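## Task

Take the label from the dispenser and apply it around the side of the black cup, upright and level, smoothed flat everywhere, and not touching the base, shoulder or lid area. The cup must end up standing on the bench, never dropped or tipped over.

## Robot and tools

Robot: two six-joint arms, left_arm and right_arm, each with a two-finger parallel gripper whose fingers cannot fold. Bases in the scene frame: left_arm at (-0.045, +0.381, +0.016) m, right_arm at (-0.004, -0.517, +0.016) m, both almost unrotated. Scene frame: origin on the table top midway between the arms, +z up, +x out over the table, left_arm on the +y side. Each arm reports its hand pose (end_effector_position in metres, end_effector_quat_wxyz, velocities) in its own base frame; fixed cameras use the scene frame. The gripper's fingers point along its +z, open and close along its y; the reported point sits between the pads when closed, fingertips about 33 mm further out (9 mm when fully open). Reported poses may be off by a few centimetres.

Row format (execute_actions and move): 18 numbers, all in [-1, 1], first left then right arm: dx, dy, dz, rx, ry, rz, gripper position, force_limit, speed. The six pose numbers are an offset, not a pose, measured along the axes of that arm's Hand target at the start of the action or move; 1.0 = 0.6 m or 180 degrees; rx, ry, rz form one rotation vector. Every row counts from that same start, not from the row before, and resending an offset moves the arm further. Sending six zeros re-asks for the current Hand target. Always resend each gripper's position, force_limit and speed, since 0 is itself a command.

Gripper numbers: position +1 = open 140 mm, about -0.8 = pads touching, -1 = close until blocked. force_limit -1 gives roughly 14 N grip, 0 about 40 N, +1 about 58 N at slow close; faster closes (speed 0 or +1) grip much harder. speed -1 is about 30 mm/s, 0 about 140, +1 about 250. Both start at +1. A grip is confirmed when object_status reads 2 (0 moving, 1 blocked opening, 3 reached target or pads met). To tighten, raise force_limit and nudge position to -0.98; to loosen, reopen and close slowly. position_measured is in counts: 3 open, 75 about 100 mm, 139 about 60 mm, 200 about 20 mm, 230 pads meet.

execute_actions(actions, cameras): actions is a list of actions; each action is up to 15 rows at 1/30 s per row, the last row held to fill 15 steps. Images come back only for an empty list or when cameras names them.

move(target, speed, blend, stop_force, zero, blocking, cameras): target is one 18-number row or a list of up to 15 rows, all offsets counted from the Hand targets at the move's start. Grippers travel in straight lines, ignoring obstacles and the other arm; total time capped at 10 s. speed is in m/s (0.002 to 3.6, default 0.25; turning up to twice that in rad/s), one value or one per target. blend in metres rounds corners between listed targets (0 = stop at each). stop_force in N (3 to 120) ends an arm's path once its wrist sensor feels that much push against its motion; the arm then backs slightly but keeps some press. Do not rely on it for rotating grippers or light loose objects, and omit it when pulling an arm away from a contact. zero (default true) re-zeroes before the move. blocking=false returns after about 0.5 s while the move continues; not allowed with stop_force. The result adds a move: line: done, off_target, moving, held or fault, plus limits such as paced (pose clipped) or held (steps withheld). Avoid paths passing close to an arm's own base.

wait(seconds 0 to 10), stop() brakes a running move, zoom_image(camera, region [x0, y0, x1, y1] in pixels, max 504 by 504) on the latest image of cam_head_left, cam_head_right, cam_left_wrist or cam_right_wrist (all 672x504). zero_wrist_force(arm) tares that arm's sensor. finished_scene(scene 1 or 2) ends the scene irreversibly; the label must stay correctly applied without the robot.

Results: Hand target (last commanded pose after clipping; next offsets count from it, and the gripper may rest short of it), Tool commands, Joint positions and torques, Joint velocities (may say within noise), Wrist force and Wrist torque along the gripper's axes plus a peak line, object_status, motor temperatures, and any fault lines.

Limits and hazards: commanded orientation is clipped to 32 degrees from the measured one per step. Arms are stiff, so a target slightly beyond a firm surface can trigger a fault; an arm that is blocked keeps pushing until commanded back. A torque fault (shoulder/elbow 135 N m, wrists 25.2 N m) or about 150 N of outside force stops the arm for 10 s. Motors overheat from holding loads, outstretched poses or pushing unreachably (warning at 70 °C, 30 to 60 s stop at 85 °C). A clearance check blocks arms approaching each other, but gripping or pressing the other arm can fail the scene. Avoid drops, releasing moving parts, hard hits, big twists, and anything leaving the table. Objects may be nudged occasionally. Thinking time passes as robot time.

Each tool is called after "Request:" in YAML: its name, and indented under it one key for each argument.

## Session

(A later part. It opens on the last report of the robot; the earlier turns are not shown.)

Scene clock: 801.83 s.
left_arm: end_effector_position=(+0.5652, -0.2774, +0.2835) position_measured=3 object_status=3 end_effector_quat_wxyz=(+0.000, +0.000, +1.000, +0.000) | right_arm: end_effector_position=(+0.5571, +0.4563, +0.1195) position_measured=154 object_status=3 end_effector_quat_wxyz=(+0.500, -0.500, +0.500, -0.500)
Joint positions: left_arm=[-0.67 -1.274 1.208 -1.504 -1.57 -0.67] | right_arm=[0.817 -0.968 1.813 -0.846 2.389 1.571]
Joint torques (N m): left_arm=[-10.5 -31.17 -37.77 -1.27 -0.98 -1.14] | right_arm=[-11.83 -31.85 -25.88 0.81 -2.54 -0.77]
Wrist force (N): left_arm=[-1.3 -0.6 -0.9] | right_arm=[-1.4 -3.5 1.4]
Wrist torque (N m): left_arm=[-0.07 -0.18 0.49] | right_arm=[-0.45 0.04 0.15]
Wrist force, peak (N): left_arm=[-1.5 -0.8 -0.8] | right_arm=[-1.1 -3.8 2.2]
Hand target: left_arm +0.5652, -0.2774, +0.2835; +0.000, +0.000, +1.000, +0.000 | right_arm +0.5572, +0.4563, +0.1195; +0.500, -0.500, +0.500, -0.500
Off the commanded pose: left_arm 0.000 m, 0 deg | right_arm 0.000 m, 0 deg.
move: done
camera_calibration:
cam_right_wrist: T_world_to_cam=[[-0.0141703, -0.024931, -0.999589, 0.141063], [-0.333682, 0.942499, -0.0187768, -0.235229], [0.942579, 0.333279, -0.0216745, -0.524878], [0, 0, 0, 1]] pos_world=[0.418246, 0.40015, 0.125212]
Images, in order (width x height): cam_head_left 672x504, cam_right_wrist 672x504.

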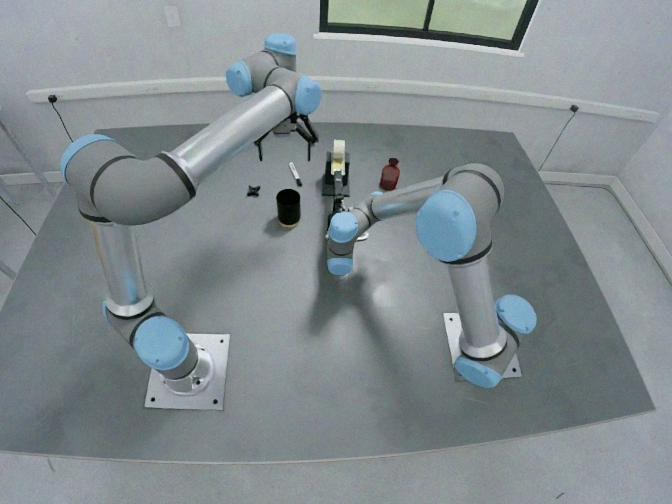

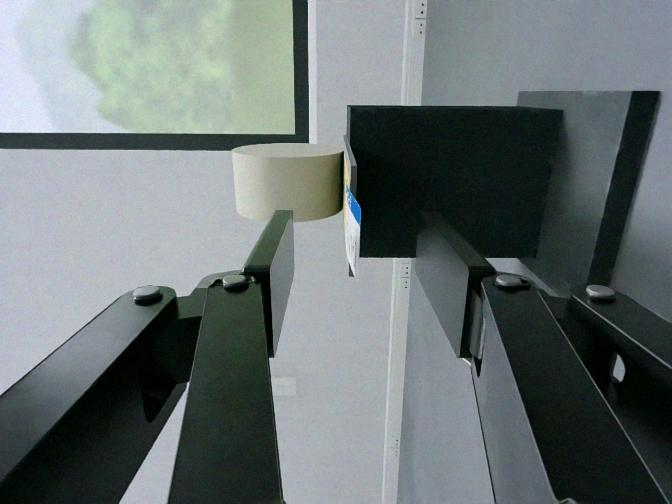

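Request:
move:
  target: [0,0,0,0,0,0,1,1,1,0,0.0015,0,0,0,0,-1,-1,-1]
  speed: 0.05
  cameras: ["cam_right_wrist","cam_head_left"]

Request:
zoom_image:
  camera: "cam_right_wrist"
  region: [260, 150, 460, 350]

Request:
zoom_image:
  camera: "cam_head_left"
  region: [310, 140, 380, 210]

Scene clock: 819.20 s.
left_arm: end_effector_position=(+0.5652, -0.2774, +0.2835) position_measured=3 object_status=3 end_effector_quat_wxyz=(+0.000, +0.000, +1.000, +0.000) | right_arm: end_effector_position=(+0.5572, +0.4563, +0.1186) position_measured=230 object_status=3 end_effector_quat_wxyz=(+0.500, -0.500, +0.500, -0.500)
Joint positions: left_arm=[-0.67 -1.274 1.208 -1.504 -1.57 -0.67] | right_arm=[0.817 -0.966 1.813 -0.848 2.388 1.571]
Joint torques (N m): left_arm=[-10.48 -30.56 -38.2 -1.36 -1.02 -1.29] | right_arm=[-12.38 -32.36 -6.45 -4.36 -2.38 1.53]
Wrist force (N): left_arm=[-1.3 -0.5 -0.7] | right_arm=[-1.2 -3.7 1.7]
Wrist torque (N m): left_arm=[-0.05 -0.17 0.49] | right_arm=[-0.47 0.00 0.14]
Wrist force, peak (N): left_arm=[-1.5 -0.6 -0.9] | right_arm=[-1.5 -3.8 1.7]
Hand target: left_arm +0.5652, -0.2774, +0.2835; +0.000, +0.000, +1.000, +0.000 | right_arm +0.5572, +0.4563, +0.1186; +0.500, -0.500, +0.500, -0.500
Off the commanded pose: left_arm 0.000 m, 0 deg | right_arm 0.000 m, 0 deg.
move: done
camera_calibration:
cam_right_wrist: T_world_to_cam=[[-0.014203, -0.0248361, -0.999591, 0.140139], [-0.333682, 0.942501, -0.0186764, -0.235259], [0.942579, 0.33328, -0.0216737, -0.524898], [0, 0, 0, 1]] pos_world=[0.418246, 0.400151, 0.124312]
Images, in order (width x height): cam_head_left 672x504, cam_right_wrist 672x504.

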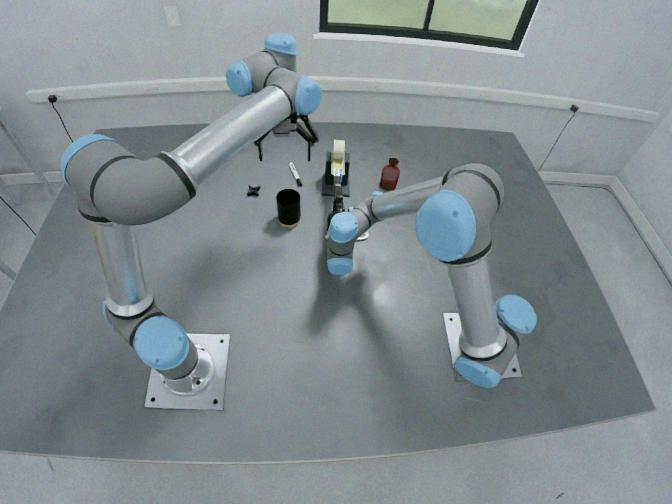

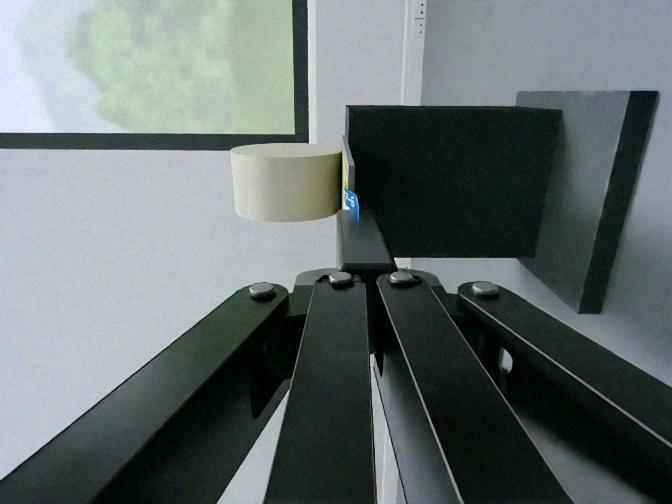

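Scaled by 2.520 from the camera's 672x504 image, which has a finer 960x720 frame.

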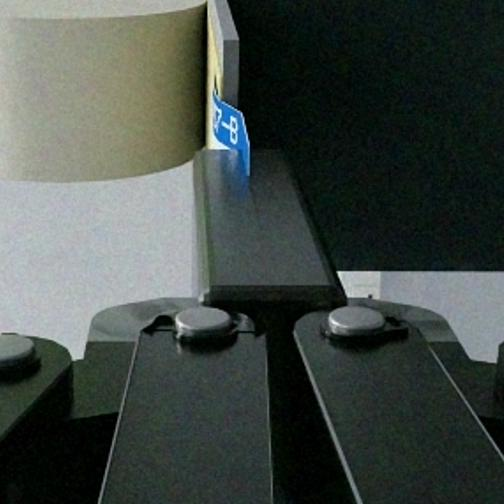

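Scaled by 7.200 from the camera's 672x504 image, which has a finer 960x720 frame.

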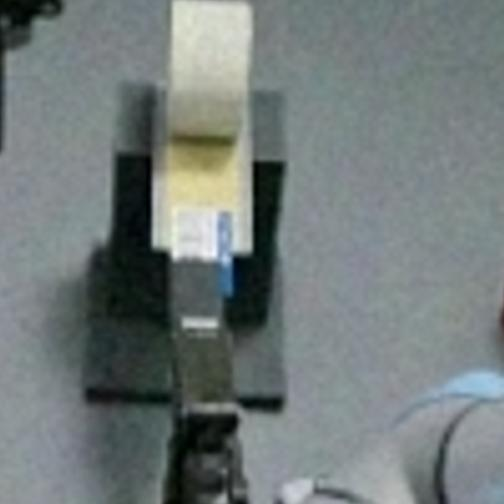

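Request:
move:
  target:
    - [0,0,0,0,0,0,1,1,1,0,-0.022,0.002,-0.0833,0,0,-1,-1,-1]
    - [0,0,0,0,0,0,1,1,1,0,-0.0428,0.0098,-0.1667,0,0,-1,-1,-1]
    - [0,0,0,0,0,0,1,1,1,0,-0.0608,0.0228,-0.25,0,0,-1,-1,-1]
  speed: 0.08
  blend: 0.005
  cameras: ["cam_right_wrist","cam_head_left","cam_left_wrist"]

Request:
zoom_image:
  camera: "cam_right_wrist"
  region: [260, 100, 460, 300]

Request:
zoom_image:
  camera: "cam_head_left"
  region: [310, 140, 380, 210]

Scene clock: 867.53 s.
left_arm: end_effector_position=(+0.5652, -0.2774, +0.2835) position_measured=3 object_status=3 end_effector_quat_wxyz=(+0.000, +0.000, +1.000, +0.000) | right_arm: end_effector_position=(+0.5708, +0.4563, +0.1551) position_measured=230 object_status=3 end_effector_quat_wxyz=(-0.271, +0.653, -0.654, +0.271)
Joint positions: left_arm=[-0.67 -1.274 1.208 -1.504 -1.57 -0.67] | right_arm=[0.682 -0.935 1.11 0.736 2.033 2.093]
Joint torques (N m): left_arm=[-9.33 -31.67 -37.49 -1.11 -0.81 -1.15] | right_arm=[-11.52 -38.12 -30.51 3.31 -1.68 2.3]
Wrist force (N): left_arm=[-1.3 -0.7 -1.0] | right_arm=[-1.3 -1.2 -0.1]
Wrist torque (N m): left_arm=[-0.10 -0.17 0.49] | right_arm=[-0.15 -0.03 0.00]
Wrist force, peak (N): left_arm=[-1.6 -0.7 -0.9] | right_arm=[-1.7 -3.9 1.6]
Hand target: left_arm +0.5652, -0.2774, +0.2835; +0.000, +0.000, +1.000, +0.000 | right_arm +0.5708, +0.4563, +0.1551; -0.271, +0.653, -0.654, +0.271
Off the commanded pose: left_arm 0.000 m, 0 deg | right_arm 0.000 m, 0 deg.
move: done
camera_calibration:
cam_left_wrist: T_world_to_cam=[[0.00422161, 0.999982, -0.00423236, 0.282389], [0.937188, -0.00248017, 0.348816, -0.629884], [0.348799, -0.00543909, -0.937182, 0.210812], [0, 0, 0, 1]] pos_world=[0.515597, -0.2828, 0.418478]
cam_right_wrist: T_world_to_cam=[[-0.716802, -0.0243674, -0.696851, 0.530651], [-0.249323, 0.942274, 0.223512, -0.315607], [0.651178, 0.333954, -0.6815, -0.268689], [0, 0, 0, 1]] pos_world=[0.476648, 0.400048, 0.257215]
Images, in order (width x height): cam_head_left 672x504, cam_left_wrist 672x504, cam_right_wrist 672x504.

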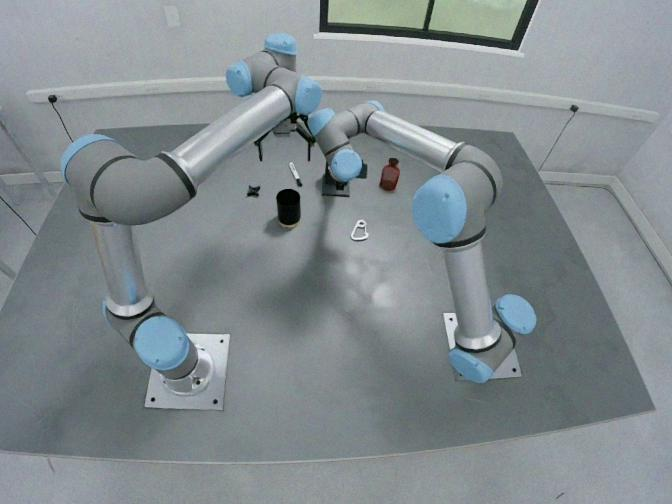

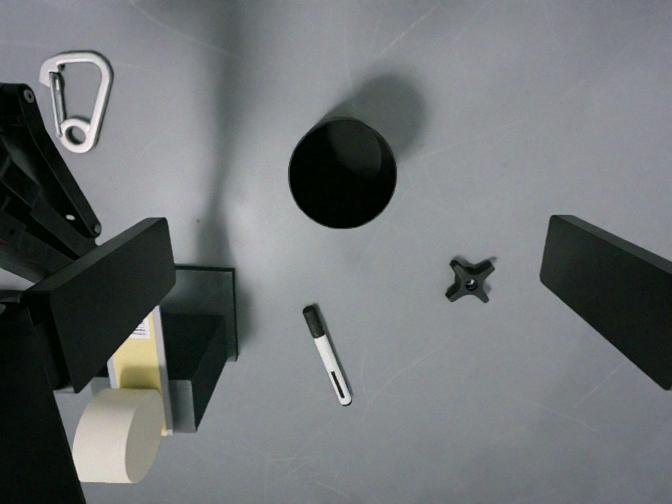

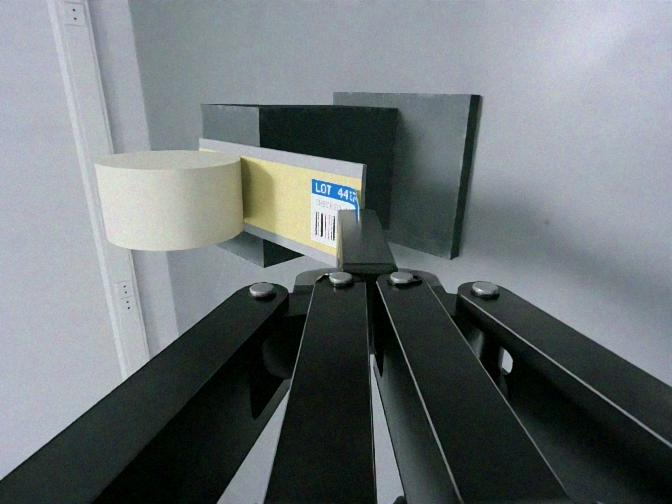

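Scaled by 2.520 from the camera's 672x504 image, which has a finer 960x720 frame.

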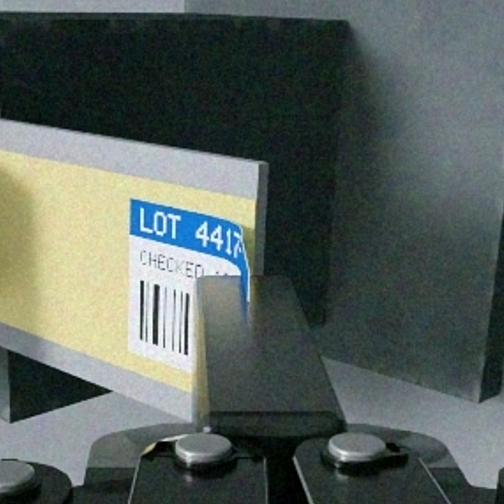

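Scaled by 7.200 from the camera's 672x504 image, which has a finer 960x720 frame.

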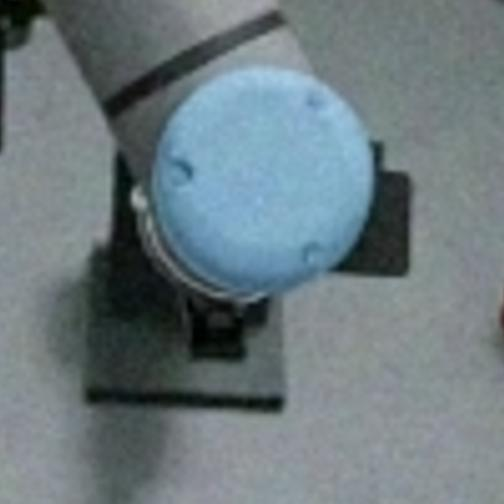

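Request:
move:
  target:
    - [0,0.2,0,0,0,0,1,1,1,0,-0.033,-0.0188,0,0,0,-1,-1,-1]
  speed: 0.04
  cameras: ["cam_right_wrist","cam_left_wrist"]

Request:
zoom_image:
  camera: "cam_right_wrist"
  region: [260, 100, 460, 300]

Scene clock: 883.90 s.
left_arm: end_effector_position=(+0.5652, -0.1575, +0.2836) position_measured=3 object_status=3 end_effector_quat_wxyz=(+0.000, +0.000, +1.000, +0.000) | right_arm: end_effector_position=(+0.5768, +0.4563, +0.1770) position_measured=230 object_status=3 end_effector_quat_wxyz=(-0.271, +0.653, -0.654, +0.271)
Joint positions: left_arm=[-0.501 -1.382 1.344 -1.532 -1.57 -0.502] | right_arm=[0.675 -0.934 1.051 0.791 2.029 2.087]
Joint torques (N m): left_arm=[12.5 -42.68 -11.25 -4 0.7 1.52] | right_arm=[-13.23 -38.17 -30.39 3.42 -1.7 -2.44]
Wrist force (N): left_arm=[-1.5 -0.5 -0.8] | right_arm=[-1.2 -1.2 0.6]
Wrist torque (N m): left_arm=[-0.05 -0.13 0.32] | right_arm=[-0.16 -0.07 0.10]
Wrist force, peak (N): left_arm=[-1.4 -1.3 -0.8] | right_arm=[-1.7 -1.6 0.6]
Hand target: left_arm +0.5652, -0.1574, +0.2837; +0.000, +0.000, +1.000, +0.000 | right_arm +0.5769, +0.4563, +0.1771; -0.271, +0.653, -0.654, +0.271
Off the commanded pose: left_arm 0.000 m, 0 deg | right_arm 0.000 m, 0 deg.
move: done
camera_calibration:
cam_left_wrist: T_world_to_cam=[[0.00422161, 0.999982, -0.00423236, 0.162492], [0.937188, -0.00248017, 0.348816, -0.629621], [0.348799, -0.00543909, -0.937182, 0.211558], [0, 0, 0, 1]] pos_world=[0.515597, -0.1629, 0.418578]
cam_right_wrist: T_world_to_cam=[[-0.716848, -0.0243908, -0.696802, 0.550301], [-0.249338, 0.942266, 0.223529, -0.319022], [0.651121, 0.333976, -0.681544, -0.257572], [0, 0, 0, 1]] pos_world=[0.482648, 0.400048, 0.279215]
Images, in order (width x height): cam_left_wrist 672x504, cam_right_wrist 672x504.

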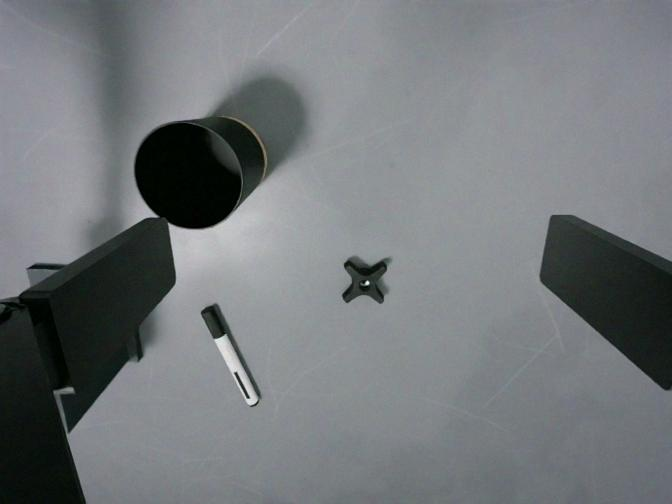

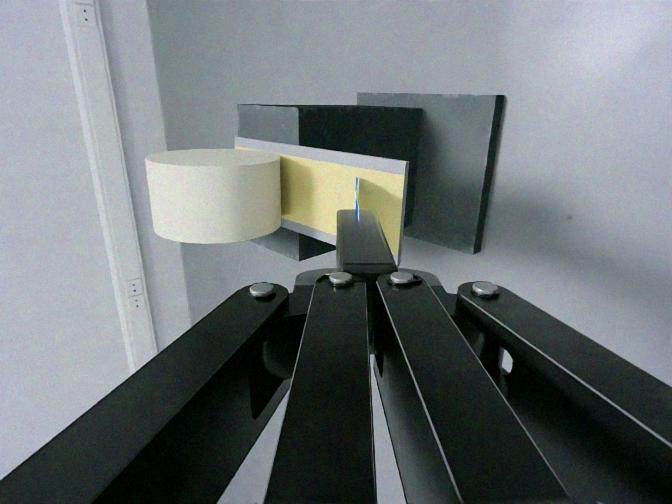

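Scaled by 2.520 from the camera's 672x504 image, which has a finer 960x720 frame.

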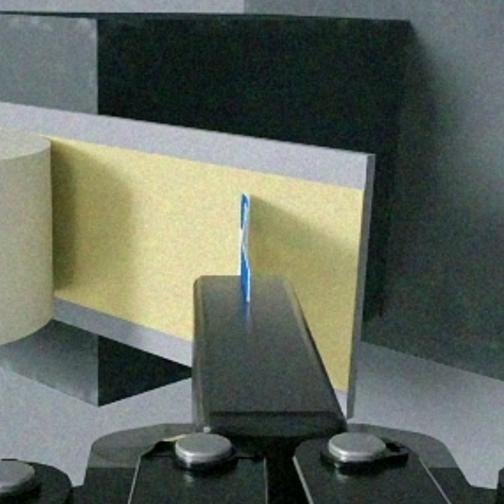

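Request:
move:
  target:
    - [0,0,0,0,0,0,1,1,1,0,-0.0471,-0.0707,0,0,0,-1,-1,-1]
  speed: 0.06
  cameras: ["cam_right_wrist","cam_head_left"]

Request:
zoom_image:
  camera: "cam_right_wrist"
  region: [260, 100, 460, 300]

Scene clock: 987.83 s.
left_arm: end_effector_position=(+0.5652, -0.1574, +0.2837) position_measured=3 object_status=3 end_effector_quat_wxyz=(+0.000, +0.000, +1.000, +0.000) | right_arm: end_effector_position=(+0.5668, +0.4563, +0.2270) position_measured=230 object_status=3 end_effector_quat_wxyz=(-0.271, +0.653, -0.654, +0.271)
Joint positions: left_arm=[-0.501 -1.382 1.344 -1.532 -1.57 -0.502] | right_arm=[0.686 -0.959 0.965 0.906 2.036 2.097]
Joint torques (N m): left_arm=[11 -42.43 -11.43 -3.9 -1.38 1.54] | right_arm=[11.36 -54.52 -30.08 3.38 2.93 2.28]
Wrist force (N): left_arm=[-1.2 -0.8 -0.7] | right_arm=[-1.4 -1.5 0.5]
Wrist torque (N m): left_arm=[-0.11 -0.18 0.31] | right_arm=[-0.20 -0.03 -0.01]
Wrist force, peak (N): left_arm=[-1.5 -1.0 -0.7] | right_arm=[-1.6 -1.7 0.7]
Hand target: left_arm +0.5652, -0.1574, +0.2837; +0.000, +0.000, +1.000, +0.000 | right_arm +0.5668, +0.4563, +0.2270; -0.271, +0.653, -0.654, +0.271
Off the commanded pose: left_arm 0.000 m, 0 deg | right_arm 0.000 m, 0 deg.
move: done
camera_calibration:
cam_right_wrist: T_world_to_cam=[[-0.716848, -0.0243908, -0.696802, 0.577973], [-0.249338, 0.942266, 0.223529, -0.332692], [0.651121, 0.333976, -0.681544, -0.216983], [0, 0, 0, 1]] pos_world=[0.472648, 0.400048, 0.329215]
Images, in order (width x height): cam_head_left 672x504, cam_right_wrist 672x504.

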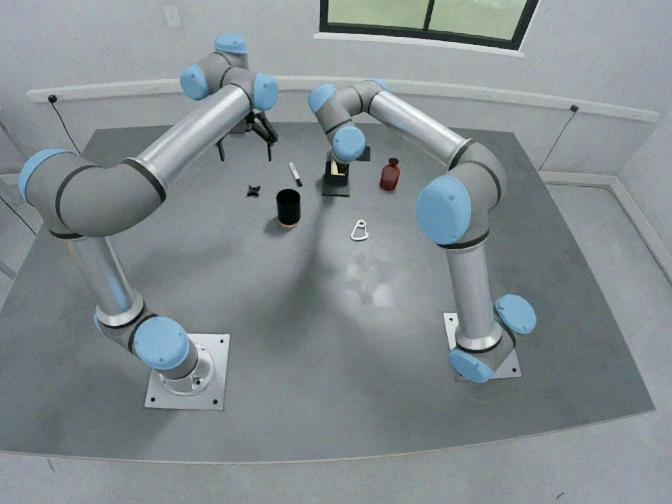

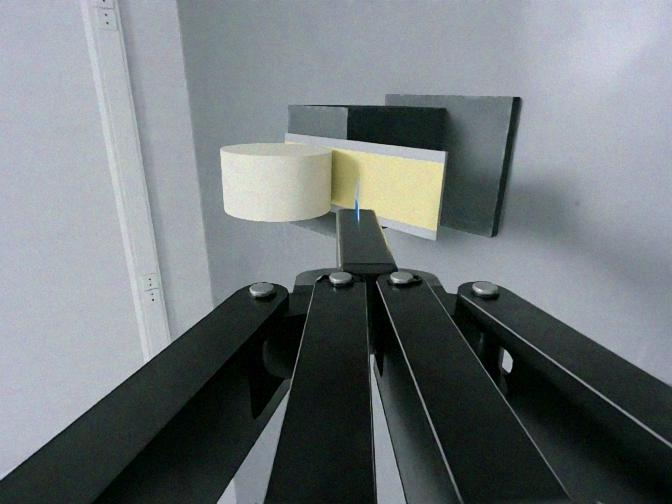

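Scaled by 2.520 from the camera's 672x504 image, which has a finer 960x720 frame.

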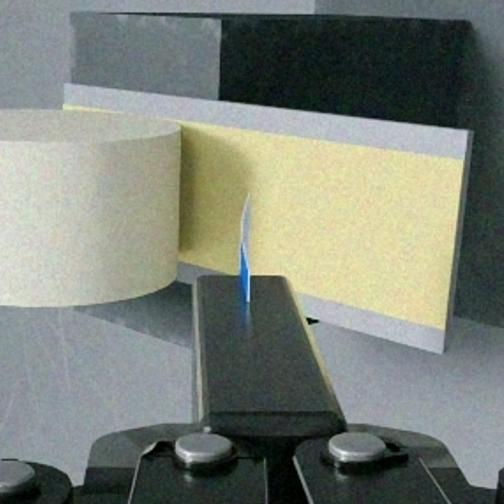

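Request:
move:
  target:
    - [0,0,0,0,0,0,1,1,1,0.0938,0.0752,-0.2002,0.25,0,0,-1,-1,-1]
    - [0,0,0,0,0,0,1,1,1,-0.0728,0.252,-0.1883,0.5602,-0.2322,-0.5602,-1,-1,-1]
  speed: 0.2
  blend: 0.03
  cameras: ["all"]

Request:
zoom_image:
  camera: "cam_right_wrist"
  region: [260, 100, 460, 300]

Request:
zoom_image:
  camera: "cam_head_left"
  region: [250, 160, 400, 310]

Scene clock: 1019.03 s.
left_arm: end_effector_position=(+0.5652, -0.1574, +0.2837) position_measured=3 object_status=3 end_effector_quat_wxyz=(+0.000, +0.000, +1.000, +0.000) | right_arm: end_effector_position=(+0.3800, +0.5001, +0.2000) position_measured=230 object_status=3 end_effector_quat_wxyz=(+0.501, -0.499, -0.499, -0.501)
Joint positions: left_arm=[-0.501 -1.382 1.344 -1.532 -1.57 -0.502] | right_arm=[0.142 -1.289 2.056 -0.791 0.143 0.024]
Joint torques (N m): left_arm=[10.34 -41.49 -11.62 -3.9 -1.42 1.46] | right_arm=[11.85 -18.86 -26.24 2.01 2.06 -2.38]
Wrist force (N): left_arm=[-1.3 -0.7 -0.7] | right_arm=[-1.0 -1.4 1.7]
Wrist torque (N m): left_arm=[-0.10 -0.16 0.31] | right_arm=[-0.54 0.55 0.07]
Wrist force, peak (N): left_arm=[-1.6 -0.8 -0.7] | right_arm=[-1.0 -4.0 2.0]
Hand target: left_arm +0.5652, -0.1574, +0.2837; +0.000, +0.000, +1.000, +0.000 | right_arm +0.3801, +0.5001, +0.2000; +0.500, -0.500, -0.500, -0.500
Off the commanded pose: left_arm 0.000 m, 0 deg | right_arm 0.000 m, 0 deg.
move: done
camera_calibration:
cam_left_wrist: T_world_to_cam=[[0.00422161, 0.999982, -0.00423236, 0.162392], [0.937188, -0.00248017, 0.348816, -0.629621], [0.348799, -0.00543909, -0.937182, 0.211558], [0, 0, 0, 1]] pos_world=[0.515597, -0.1628, 0.418578]
cam_right_wrist: T_world_to_cam=[[0.999571, -0.0149879, 0.025154, -0.375045], [0.0187689, -0.3314, -0.943304, 0.353989], [0.0224742, 0.943371, -0.330977, -0.264416], [0, 0, 0, 1]] pos_world=[0.374183, 0.361133, 0.255838]

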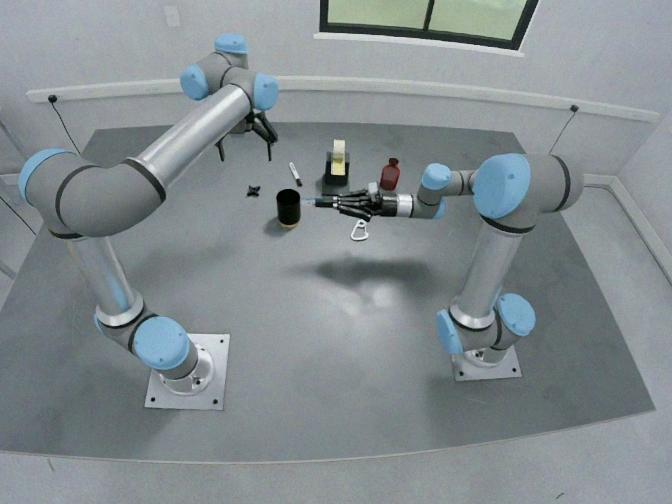

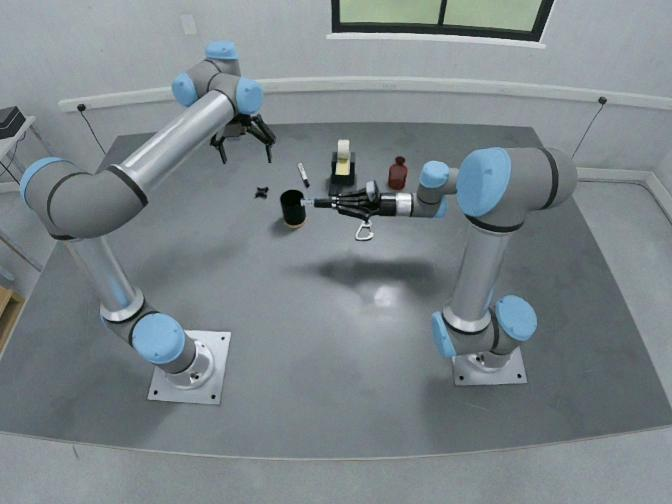

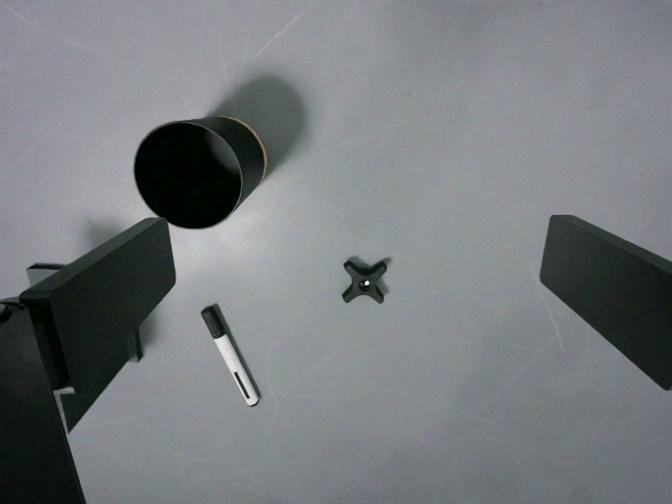

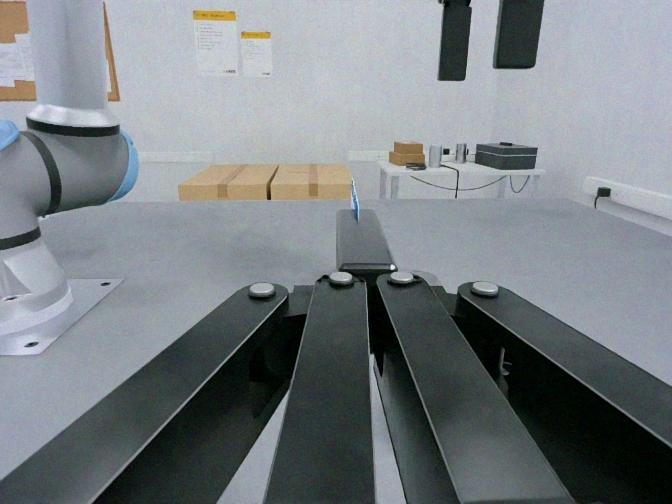

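Scaled by 2.520 from the camera's 672x504 image, which has a finer 960x720 frame.

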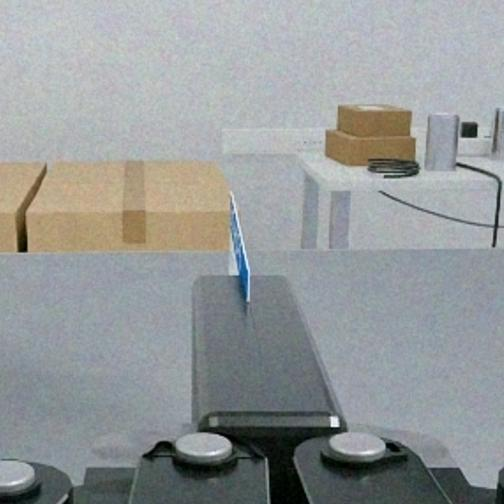

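Scaled by 3.360 from the camera's 672x504 image, which has a finer 960x720 frame.

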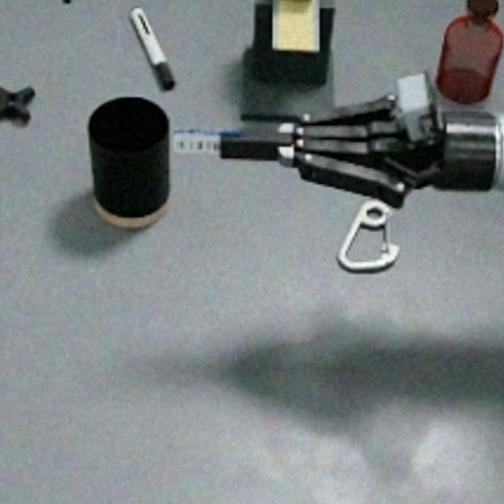

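Request:
zoom_image:
  camera: "cam_head_left"
  region: [275, 185, 345, 235]

Request:
zoom_image:
  camera: "cam_head_right"
  region: [275, 180, 345, 230]

Request:
zoom_image:
  camera: "cam_right_wrist"
  region: [320, 160, 400, 240]

Scaled by 7.200 from the camera's 672x504 image, which has a finer 960x720 frame.

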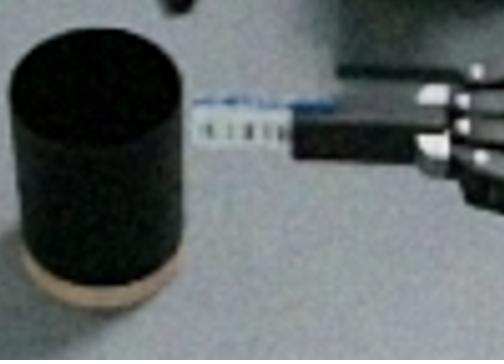

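Scaled by 7.200 from the camera's 672x504 image, which has a finer 960x720 frame.

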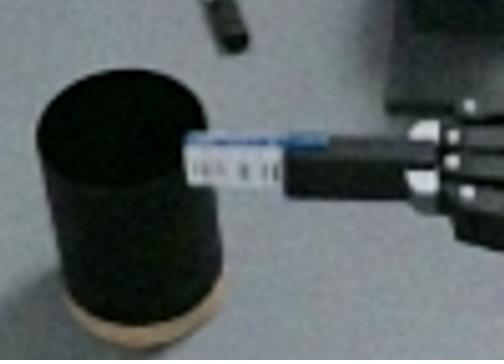

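Scaled by 6.300 from the camera's 672x504 image, which has a finer 960x720 frame.

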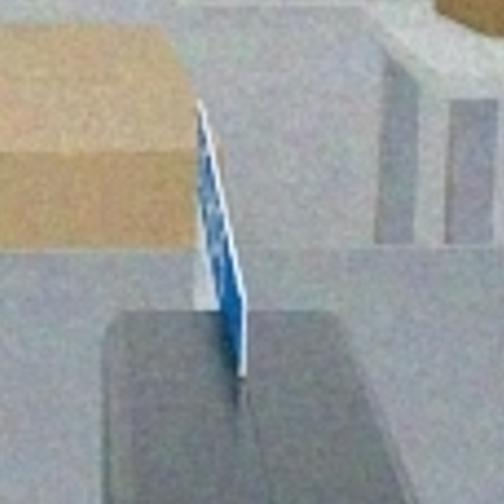

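Request:
move:
  target: [0.002,-0.211,0.1062,0,0,-0.5,1,1,1,0,0,0,0,0,0,-1,-1,-1]
  speed: 0.3
  cameras: ["cam_left_wrist","cam_head_left","cam_right_wrist"]

Scene clock: 1221.90 s.
left_arm: end_effector_position=(+0.5640, -0.2840, +0.2198) position_measured=3 object_status=3 end_effector_quat_wxyz=(+0.000, +0.707, -0.707, +0.000) | right_arm: end_effector_position=(+0.3800, +0.5001, +0.2000) position_measured=230 object_status=3 end_effector_quat_wxyz=(+0.501, -0.499, -0.499, -0.501)
Joint positions: left_arm=[-0.679 -1.267 1.361 -1.665 -1.57 -2.25] | right_arm=[0.142 -1.289 2.056 -0.791 0.143 0.024]
Joint torques (N m): left_arm=[-11.1 -30.46 -38.23 -3.92 1.51 -1.17] | right_arm=[11.08 -18.86 -25.97 2.11 1.99 -2.45]
Motor temperatures (°C): left_arm=[33 29 33 38 36 39] | right_arm=[32 31 37 40 36 38]
Wrist force (N): left_arm=[-1.4 -0.6 -0.9] | right_arm=[-0.8 -1.3 1.7]
Wrist torque (N m): left_arm=[-0.07 -0.15 0.49] | right_arm=[-0.53 0.52 0.06]
Wrist force, peak (N): left_arm=[-1.6 -0.6 -1.0] | right_arm=[-0.7 -1.7 1.8]
Hand target: left_arm +0.5640, -0.2840, +0.2198; +0.000, +0.707, -0.707, +0.000 | right_arm +0.3800, +0.5001, +0.2000; +0.501, -0.499, -0.499, -0.501
Off the commanded pose: left_arm 0.000 m, 0 deg | right_arm 0.000 m, 0 deg.
move: done
camera_calibration:
cam_left_wrist: T_world_to_cam=[[-0.999978, 0.00431455, -0.00504806, 0.572518], [0.00227661, 0.936845, 0.349739, 0.187288], [0.00623821, 0.349719, -0.936834, 0.445425], [0, 0, 0, 1]] pos_world=[0.5693, -0.333703, 0.354677]
cam_right_wrist: T_world_to_cam=[[0.999571, -0.0149878, 0.0251544, -0.375045], [0.0187693, -0.3314, -0.943304, 0.353989], [0.0224742, 0.943371, -0.330977, -0.264416], [0, 0, 0, 1]] pos_world=[0.374183, 0.361133, 0.255838]
Images, in order (width x height): cam_head_left 672x504, cam_left_wrist 672x504, cam_right_wrist 672x504.

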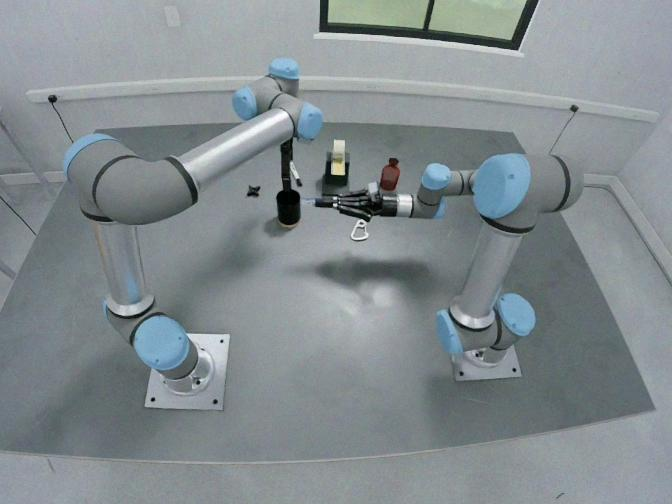

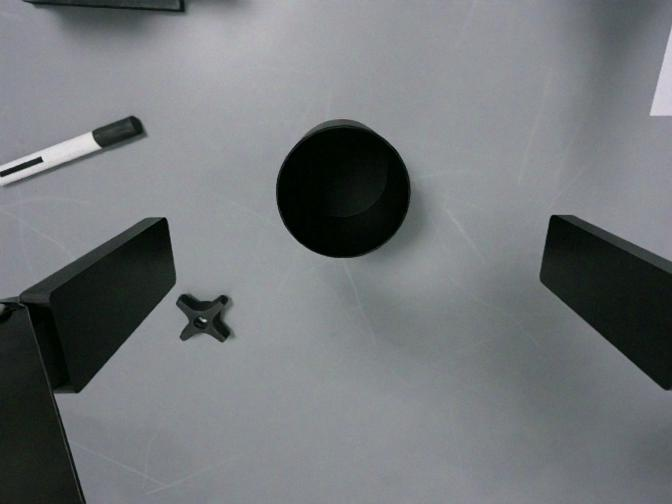

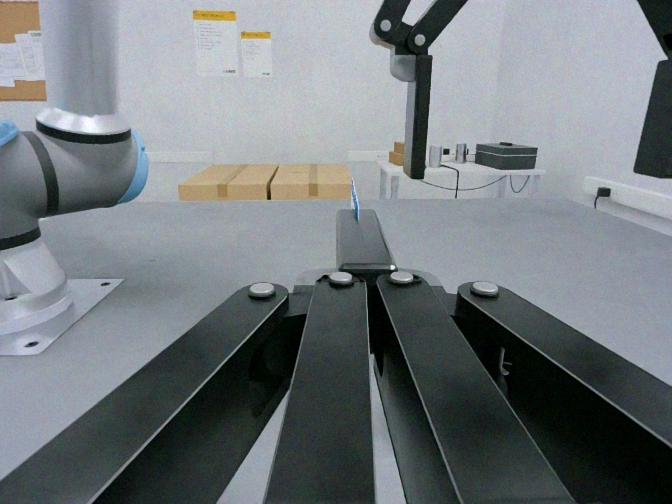

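Request:
move:
  target: [0,0,0,0,0,0,1,1,1,-0.2417,0.105,-0.0833,0,0,0,-1,-1,-1]
  speed: 0.15
  cameras: ["cam_left_wrist","cam_head_left","cam_right_wrist"]

Request:
zoom_image:
  camera: "cam_head_left"
  region: [250, 160, 450, 310]

Request:
zoom_image:
  camera: "cam_right_wrist"
  region: [260, 100, 510, 300]

Scene clock: 1309.07 s.
left_arm: end_effector_position=(+0.5640, -0.2840, +0.2198) position_measured=3 object_status=3 end_effector_quat_wxyz=(+0.000, +0.707, -0.707, +0.000) | right_arm: end_effector_position=(+0.4430, +0.4506, +0.0548) position_measured=230 object_status=3 end_effector_quat_wxyz=(+0.500, -0.500, -0.500, -0.500)
Joint positions: left_arm=[-0.679 -1.267 1.361 -1.665 -1.57 -2.251] | right_arm=[0.014 -0.912 1.981 -1.029 0.014 -0.04]
Joint torques (N m): left_arm=[-11.28 -31.01 -36.85 -3.93 1.53 -1.18] | right_arm=[-12.55 -47.83 -0.59 -2.78 -2.68 2.54]
Wrist force (N): left_arm=[-1.2 -0.5 -0.8] | right_arm=[-0.7 -1.3 1.5]
Wrist torque (N m): left_arm=[-0.05 -0.19 0.49] | right_arm=[-0.53 0.51 -0.07]
Wrist force, peak (N): left_arm=[-1.5 -0.7 -0.8] | right_arm=[0.2 -2.2 2.1]
Hand target: left_arm +0.5640, -0.2840, +0.2198; +0.000, +0.707, -0.707, +0.000 | right_arm +0.4430, +0.4506, +0.0548; +0.501, -0.499, -0.499, -0.501
Off the commanded pose: left_arm 0.000 m, 0 deg | right_arm 0.000 m, 0 deg.
move: done
camera_calibration:
cam_left_wrist: T_world_to_cam=[[-0.999978, 0.00422097, -0.00508217, 0.572499], [0.00217643, 0.936812, 0.349826, 0.187303], [0.00623765, 0.349808, -0.936801, 0.445443], [0, 0, 0, 1]] pos_world=[0.5693, -0.333703, 0.354678]
cam_right_wrist: T_world_to_cam=[[0.999576, -0.0146978, 0.0251486, -0.435212], [0.0187706, -0.335183, -0.941966, 0.200995], [0.0222742, 0.942038, -0.334765, -0.266207], [0, 0, 0, 1]] pos_world=[0.437184, 0.311751, 0.111159]
Images, in order (width x height): cam_head_left 672x504, cam_left_wrist 672x504, cam_right_wrist 672x504.

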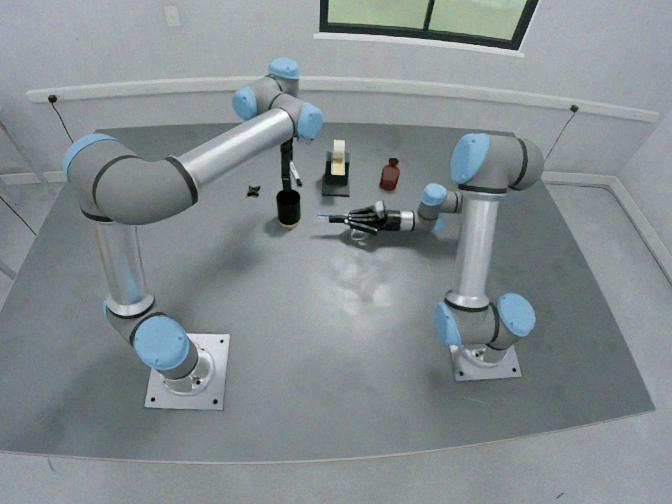

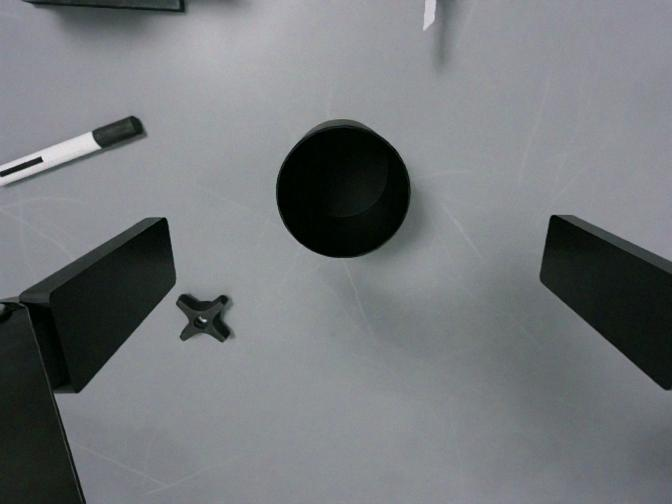

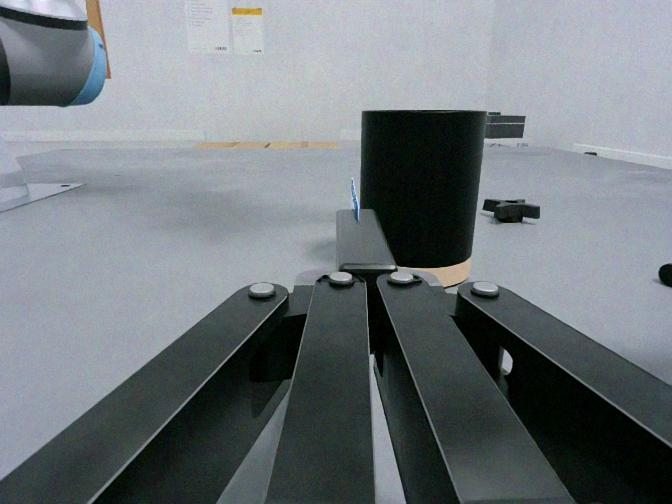

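Scaled by 2.520 from the camera's 672x504 image, which has a finer 960x720 frame.

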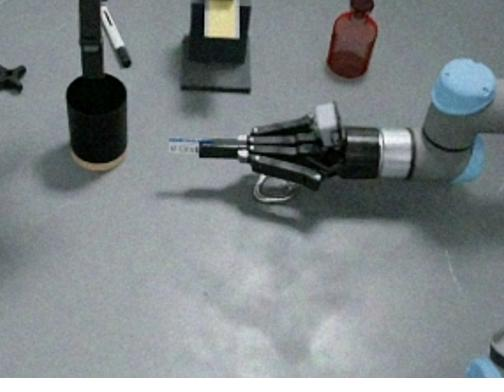

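Scaled by 2.016 from the camera's 672x504 image, which has a finer 960x720 frame.

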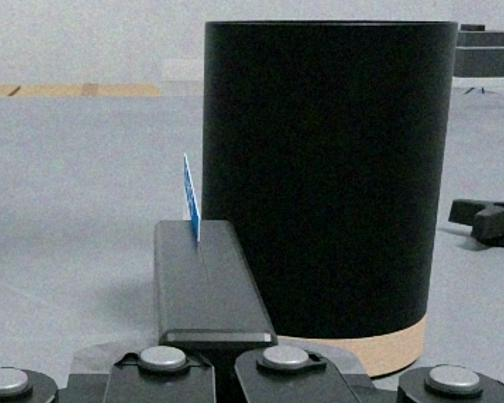

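Request:
move:
  target: [0,-0.0042,0.15,0,0,0,1,1,1,0,0,0,0,0,0,-1,-1,-1]
  speed: 0.15
  cameras: ["cam_left_wrist","cam_right_wrist"]

Scene clock: 1339.00 s.
left_arm: end_effector_position=(+0.5665, -0.2839, +0.1299) position_measured=3 object_status=3 end_effector_quat_wxyz=(+0.000, +0.707, -0.707, +0.000) | right_arm: end_effector_position=(+0.4430, +0.4506, +0.0548) position_measured=230 object_status=3 end_effector_quat_wxyz=(+0.500, -0.500, -0.500, -0.500)
Joint positions: left_arm=[-0.677 -1.218 1.53 -1.882 -1.57 -2.248] | right_arm=[0.014 -0.912 1.981 -1.029 0.014 -0.04]
Joint torques (N m): left_arm=[10.9 -31.22 -11.84 -3.95 1.31 1.7] | right_arm=[-11.89 -46.76 0.23 -2.65 -2.54 2.3]
Wrist force (N): left_arm=[-1.3 -0.5 -1.0] | right_arm=[-0.5 -1.5 1.3]
Wrist torque (N m): left_arm=[-0.06 -0.16 0.32] | right_arm=[-0.58 0.47 -0.07]
Wrist force, peak (N): left_arm=[-1.2 -0.6 -2.7] | right_arm=[-0.2 -1.6 1.6]
Hand target: left_arm +0.5665, -0.2839, +0.1298; +0.000, +0.707, -0.707, +0.000 | right_arm +0.4430, +0.4506, +0.0548; +0.500, -0.500, -0.500, -0.500
Off the commanded pose: left_arm 0.000 m, 0 deg | right_arm 0.000 m, 0 deg.
move: done
camera_calibration:
cam_left_wrist: T_world_to_cam=[[-0.999979, 0.00418604, -0.00498865, 0.574505], [0.0021772, 0.936857, 0.349706, 0.2187], [0.00613754, 0.349688, -0.936846, 0.361203], [0, 0, 0, 1]] pos_world=[0.5718, -0.333604, 0.264778]
cam_right_wrist: T_world_to_cam=[[0.999572, -0.0147596, 0.0252757, -0.435204], [0.0188697, -0.335185, -0.941963, 0.200953], [0.022375, 0.942037, -0.334763, -0.266251], [0, 0, 0, 1]] pos_world=[0.437183, 0.311751, 0.111159]
Images, in order (width x height): cam_left_wrist 672x504, cam_right_wrist 672x504.

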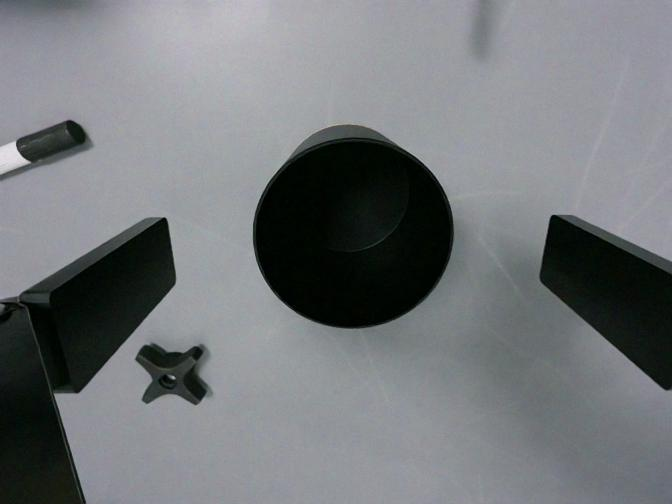

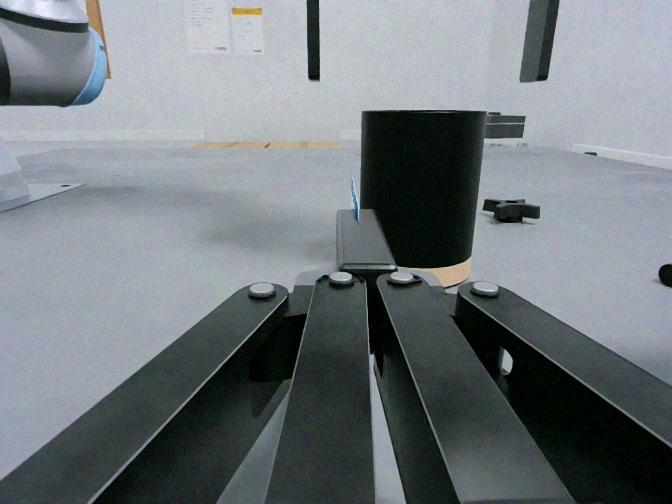

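Request:
move:
  target: [0.0033,-0.0025,0.1133,0,0,0,1,1,1,0,0,0,0,0,0,-1,-1,-1]
  speed: 0.1
  cameras: ["cam_left_wrist","cam_right_wrist"]

Request:
zoom_image:
  camera: "cam_right_wrist"
  region: [250, 50, 600, 300]

Scene clock: 1374.90 s.
left_arm: end_effector_position=(+0.5680, -0.2858, +0.0619) position_measured=3 object_status=3 end_effector_quat_wxyz=(+0.000, +0.707, -0.707, +0.000) | right_arm: end_effector_position=(+0.4430, +0.4506, +0.0548) position_measured=230 object_status=3 end_effector_quat_wxyz=(+0.500, -0.500, -0.500, -0.500)
Joint positions: left_arm=[-0.678 -1.153 1.623 -2.041 -1.57 -2.249] | right_arm=[0.014 -0.912 1.981 -1.029 0.014 -0.04]
Joint torques (N m): left_arm=[-11.7 -33.14 -8.29 -4.25 -1 -1.1] | right_arm=[-11.66 -47.03 0.14 -2.75 -2.55 2.36]
Wrist force (N): left_arm=[-1.4 -0.4 -0.7] | right_arm=[-0.7 -0.9 1.2]
Wrist torque (N m): left_arm=[-0.04 -0.16 0.49] | right_arm=[-0.45 0.52 -0.07]
Wrist force, peak (N): left_arm=[-1.4 -0.3 -2.0] | right_arm=[-0.8 -1.6 1.6]
Hand target: left_arm +0.5680, -0.2858, +0.0618; +0.000, +0.707, -0.707, +0.000 | right_arm +0.4430, +0.4506, +0.0548; +0.500, -0.500, -0.500, -0.500
Off the commanded pose: left_arm 0.000 m, 0 deg | right_arm 0.000 m, 0 deg.
move: done
camera_calibration:
cam_left_wrist: T_world_to_cam=[[-0.999978, 0.00422097, -0.00508217, 0.575704], [0.00217643, 0.936812, 0.349826, 0.244218], [0.00623765, 0.349808, -0.936801, 0.298127], [0, 0, 0, 1]] pos_world=[0.5733, -0.335503, 0.196778]
cam_right_wrist: T_world_to_cam=[[0.999572, -0.0147596, 0.0252757, -0.435204], [0.0188697, -0.335185, -0.941963, 0.200953], [0.022375, 0.942037, -0.334763, -0.266251], [0, 0, 0, 1]] pos_world=[0.437183, 0.311751, 0.111159]
Images, in order (width x height): cam_left_wrist 672x504, cam_right_wrist 672x504.

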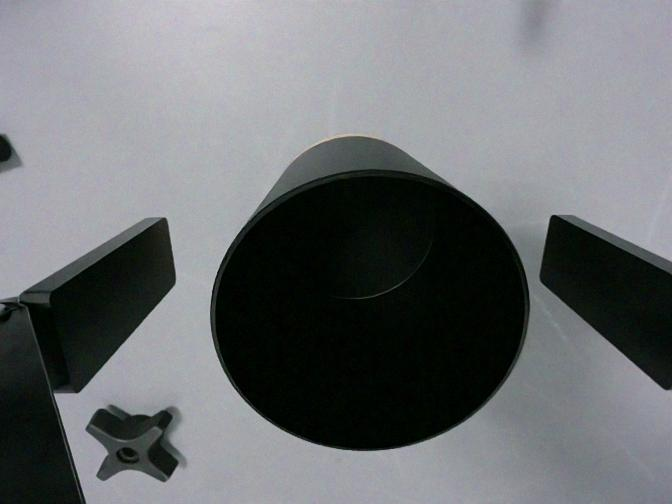

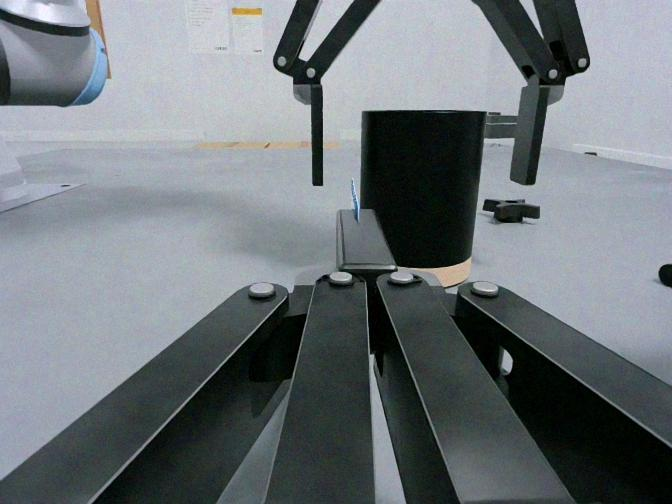

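Scaled by 1.440 from the camera's 672x504 image, which has a finer 960x720 frame.

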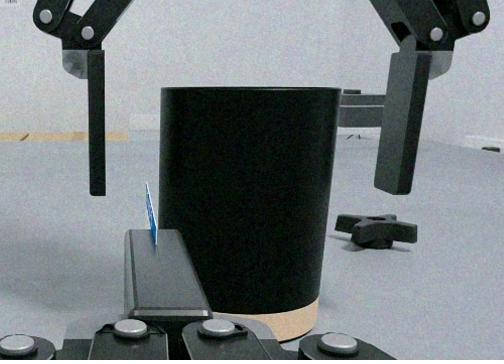

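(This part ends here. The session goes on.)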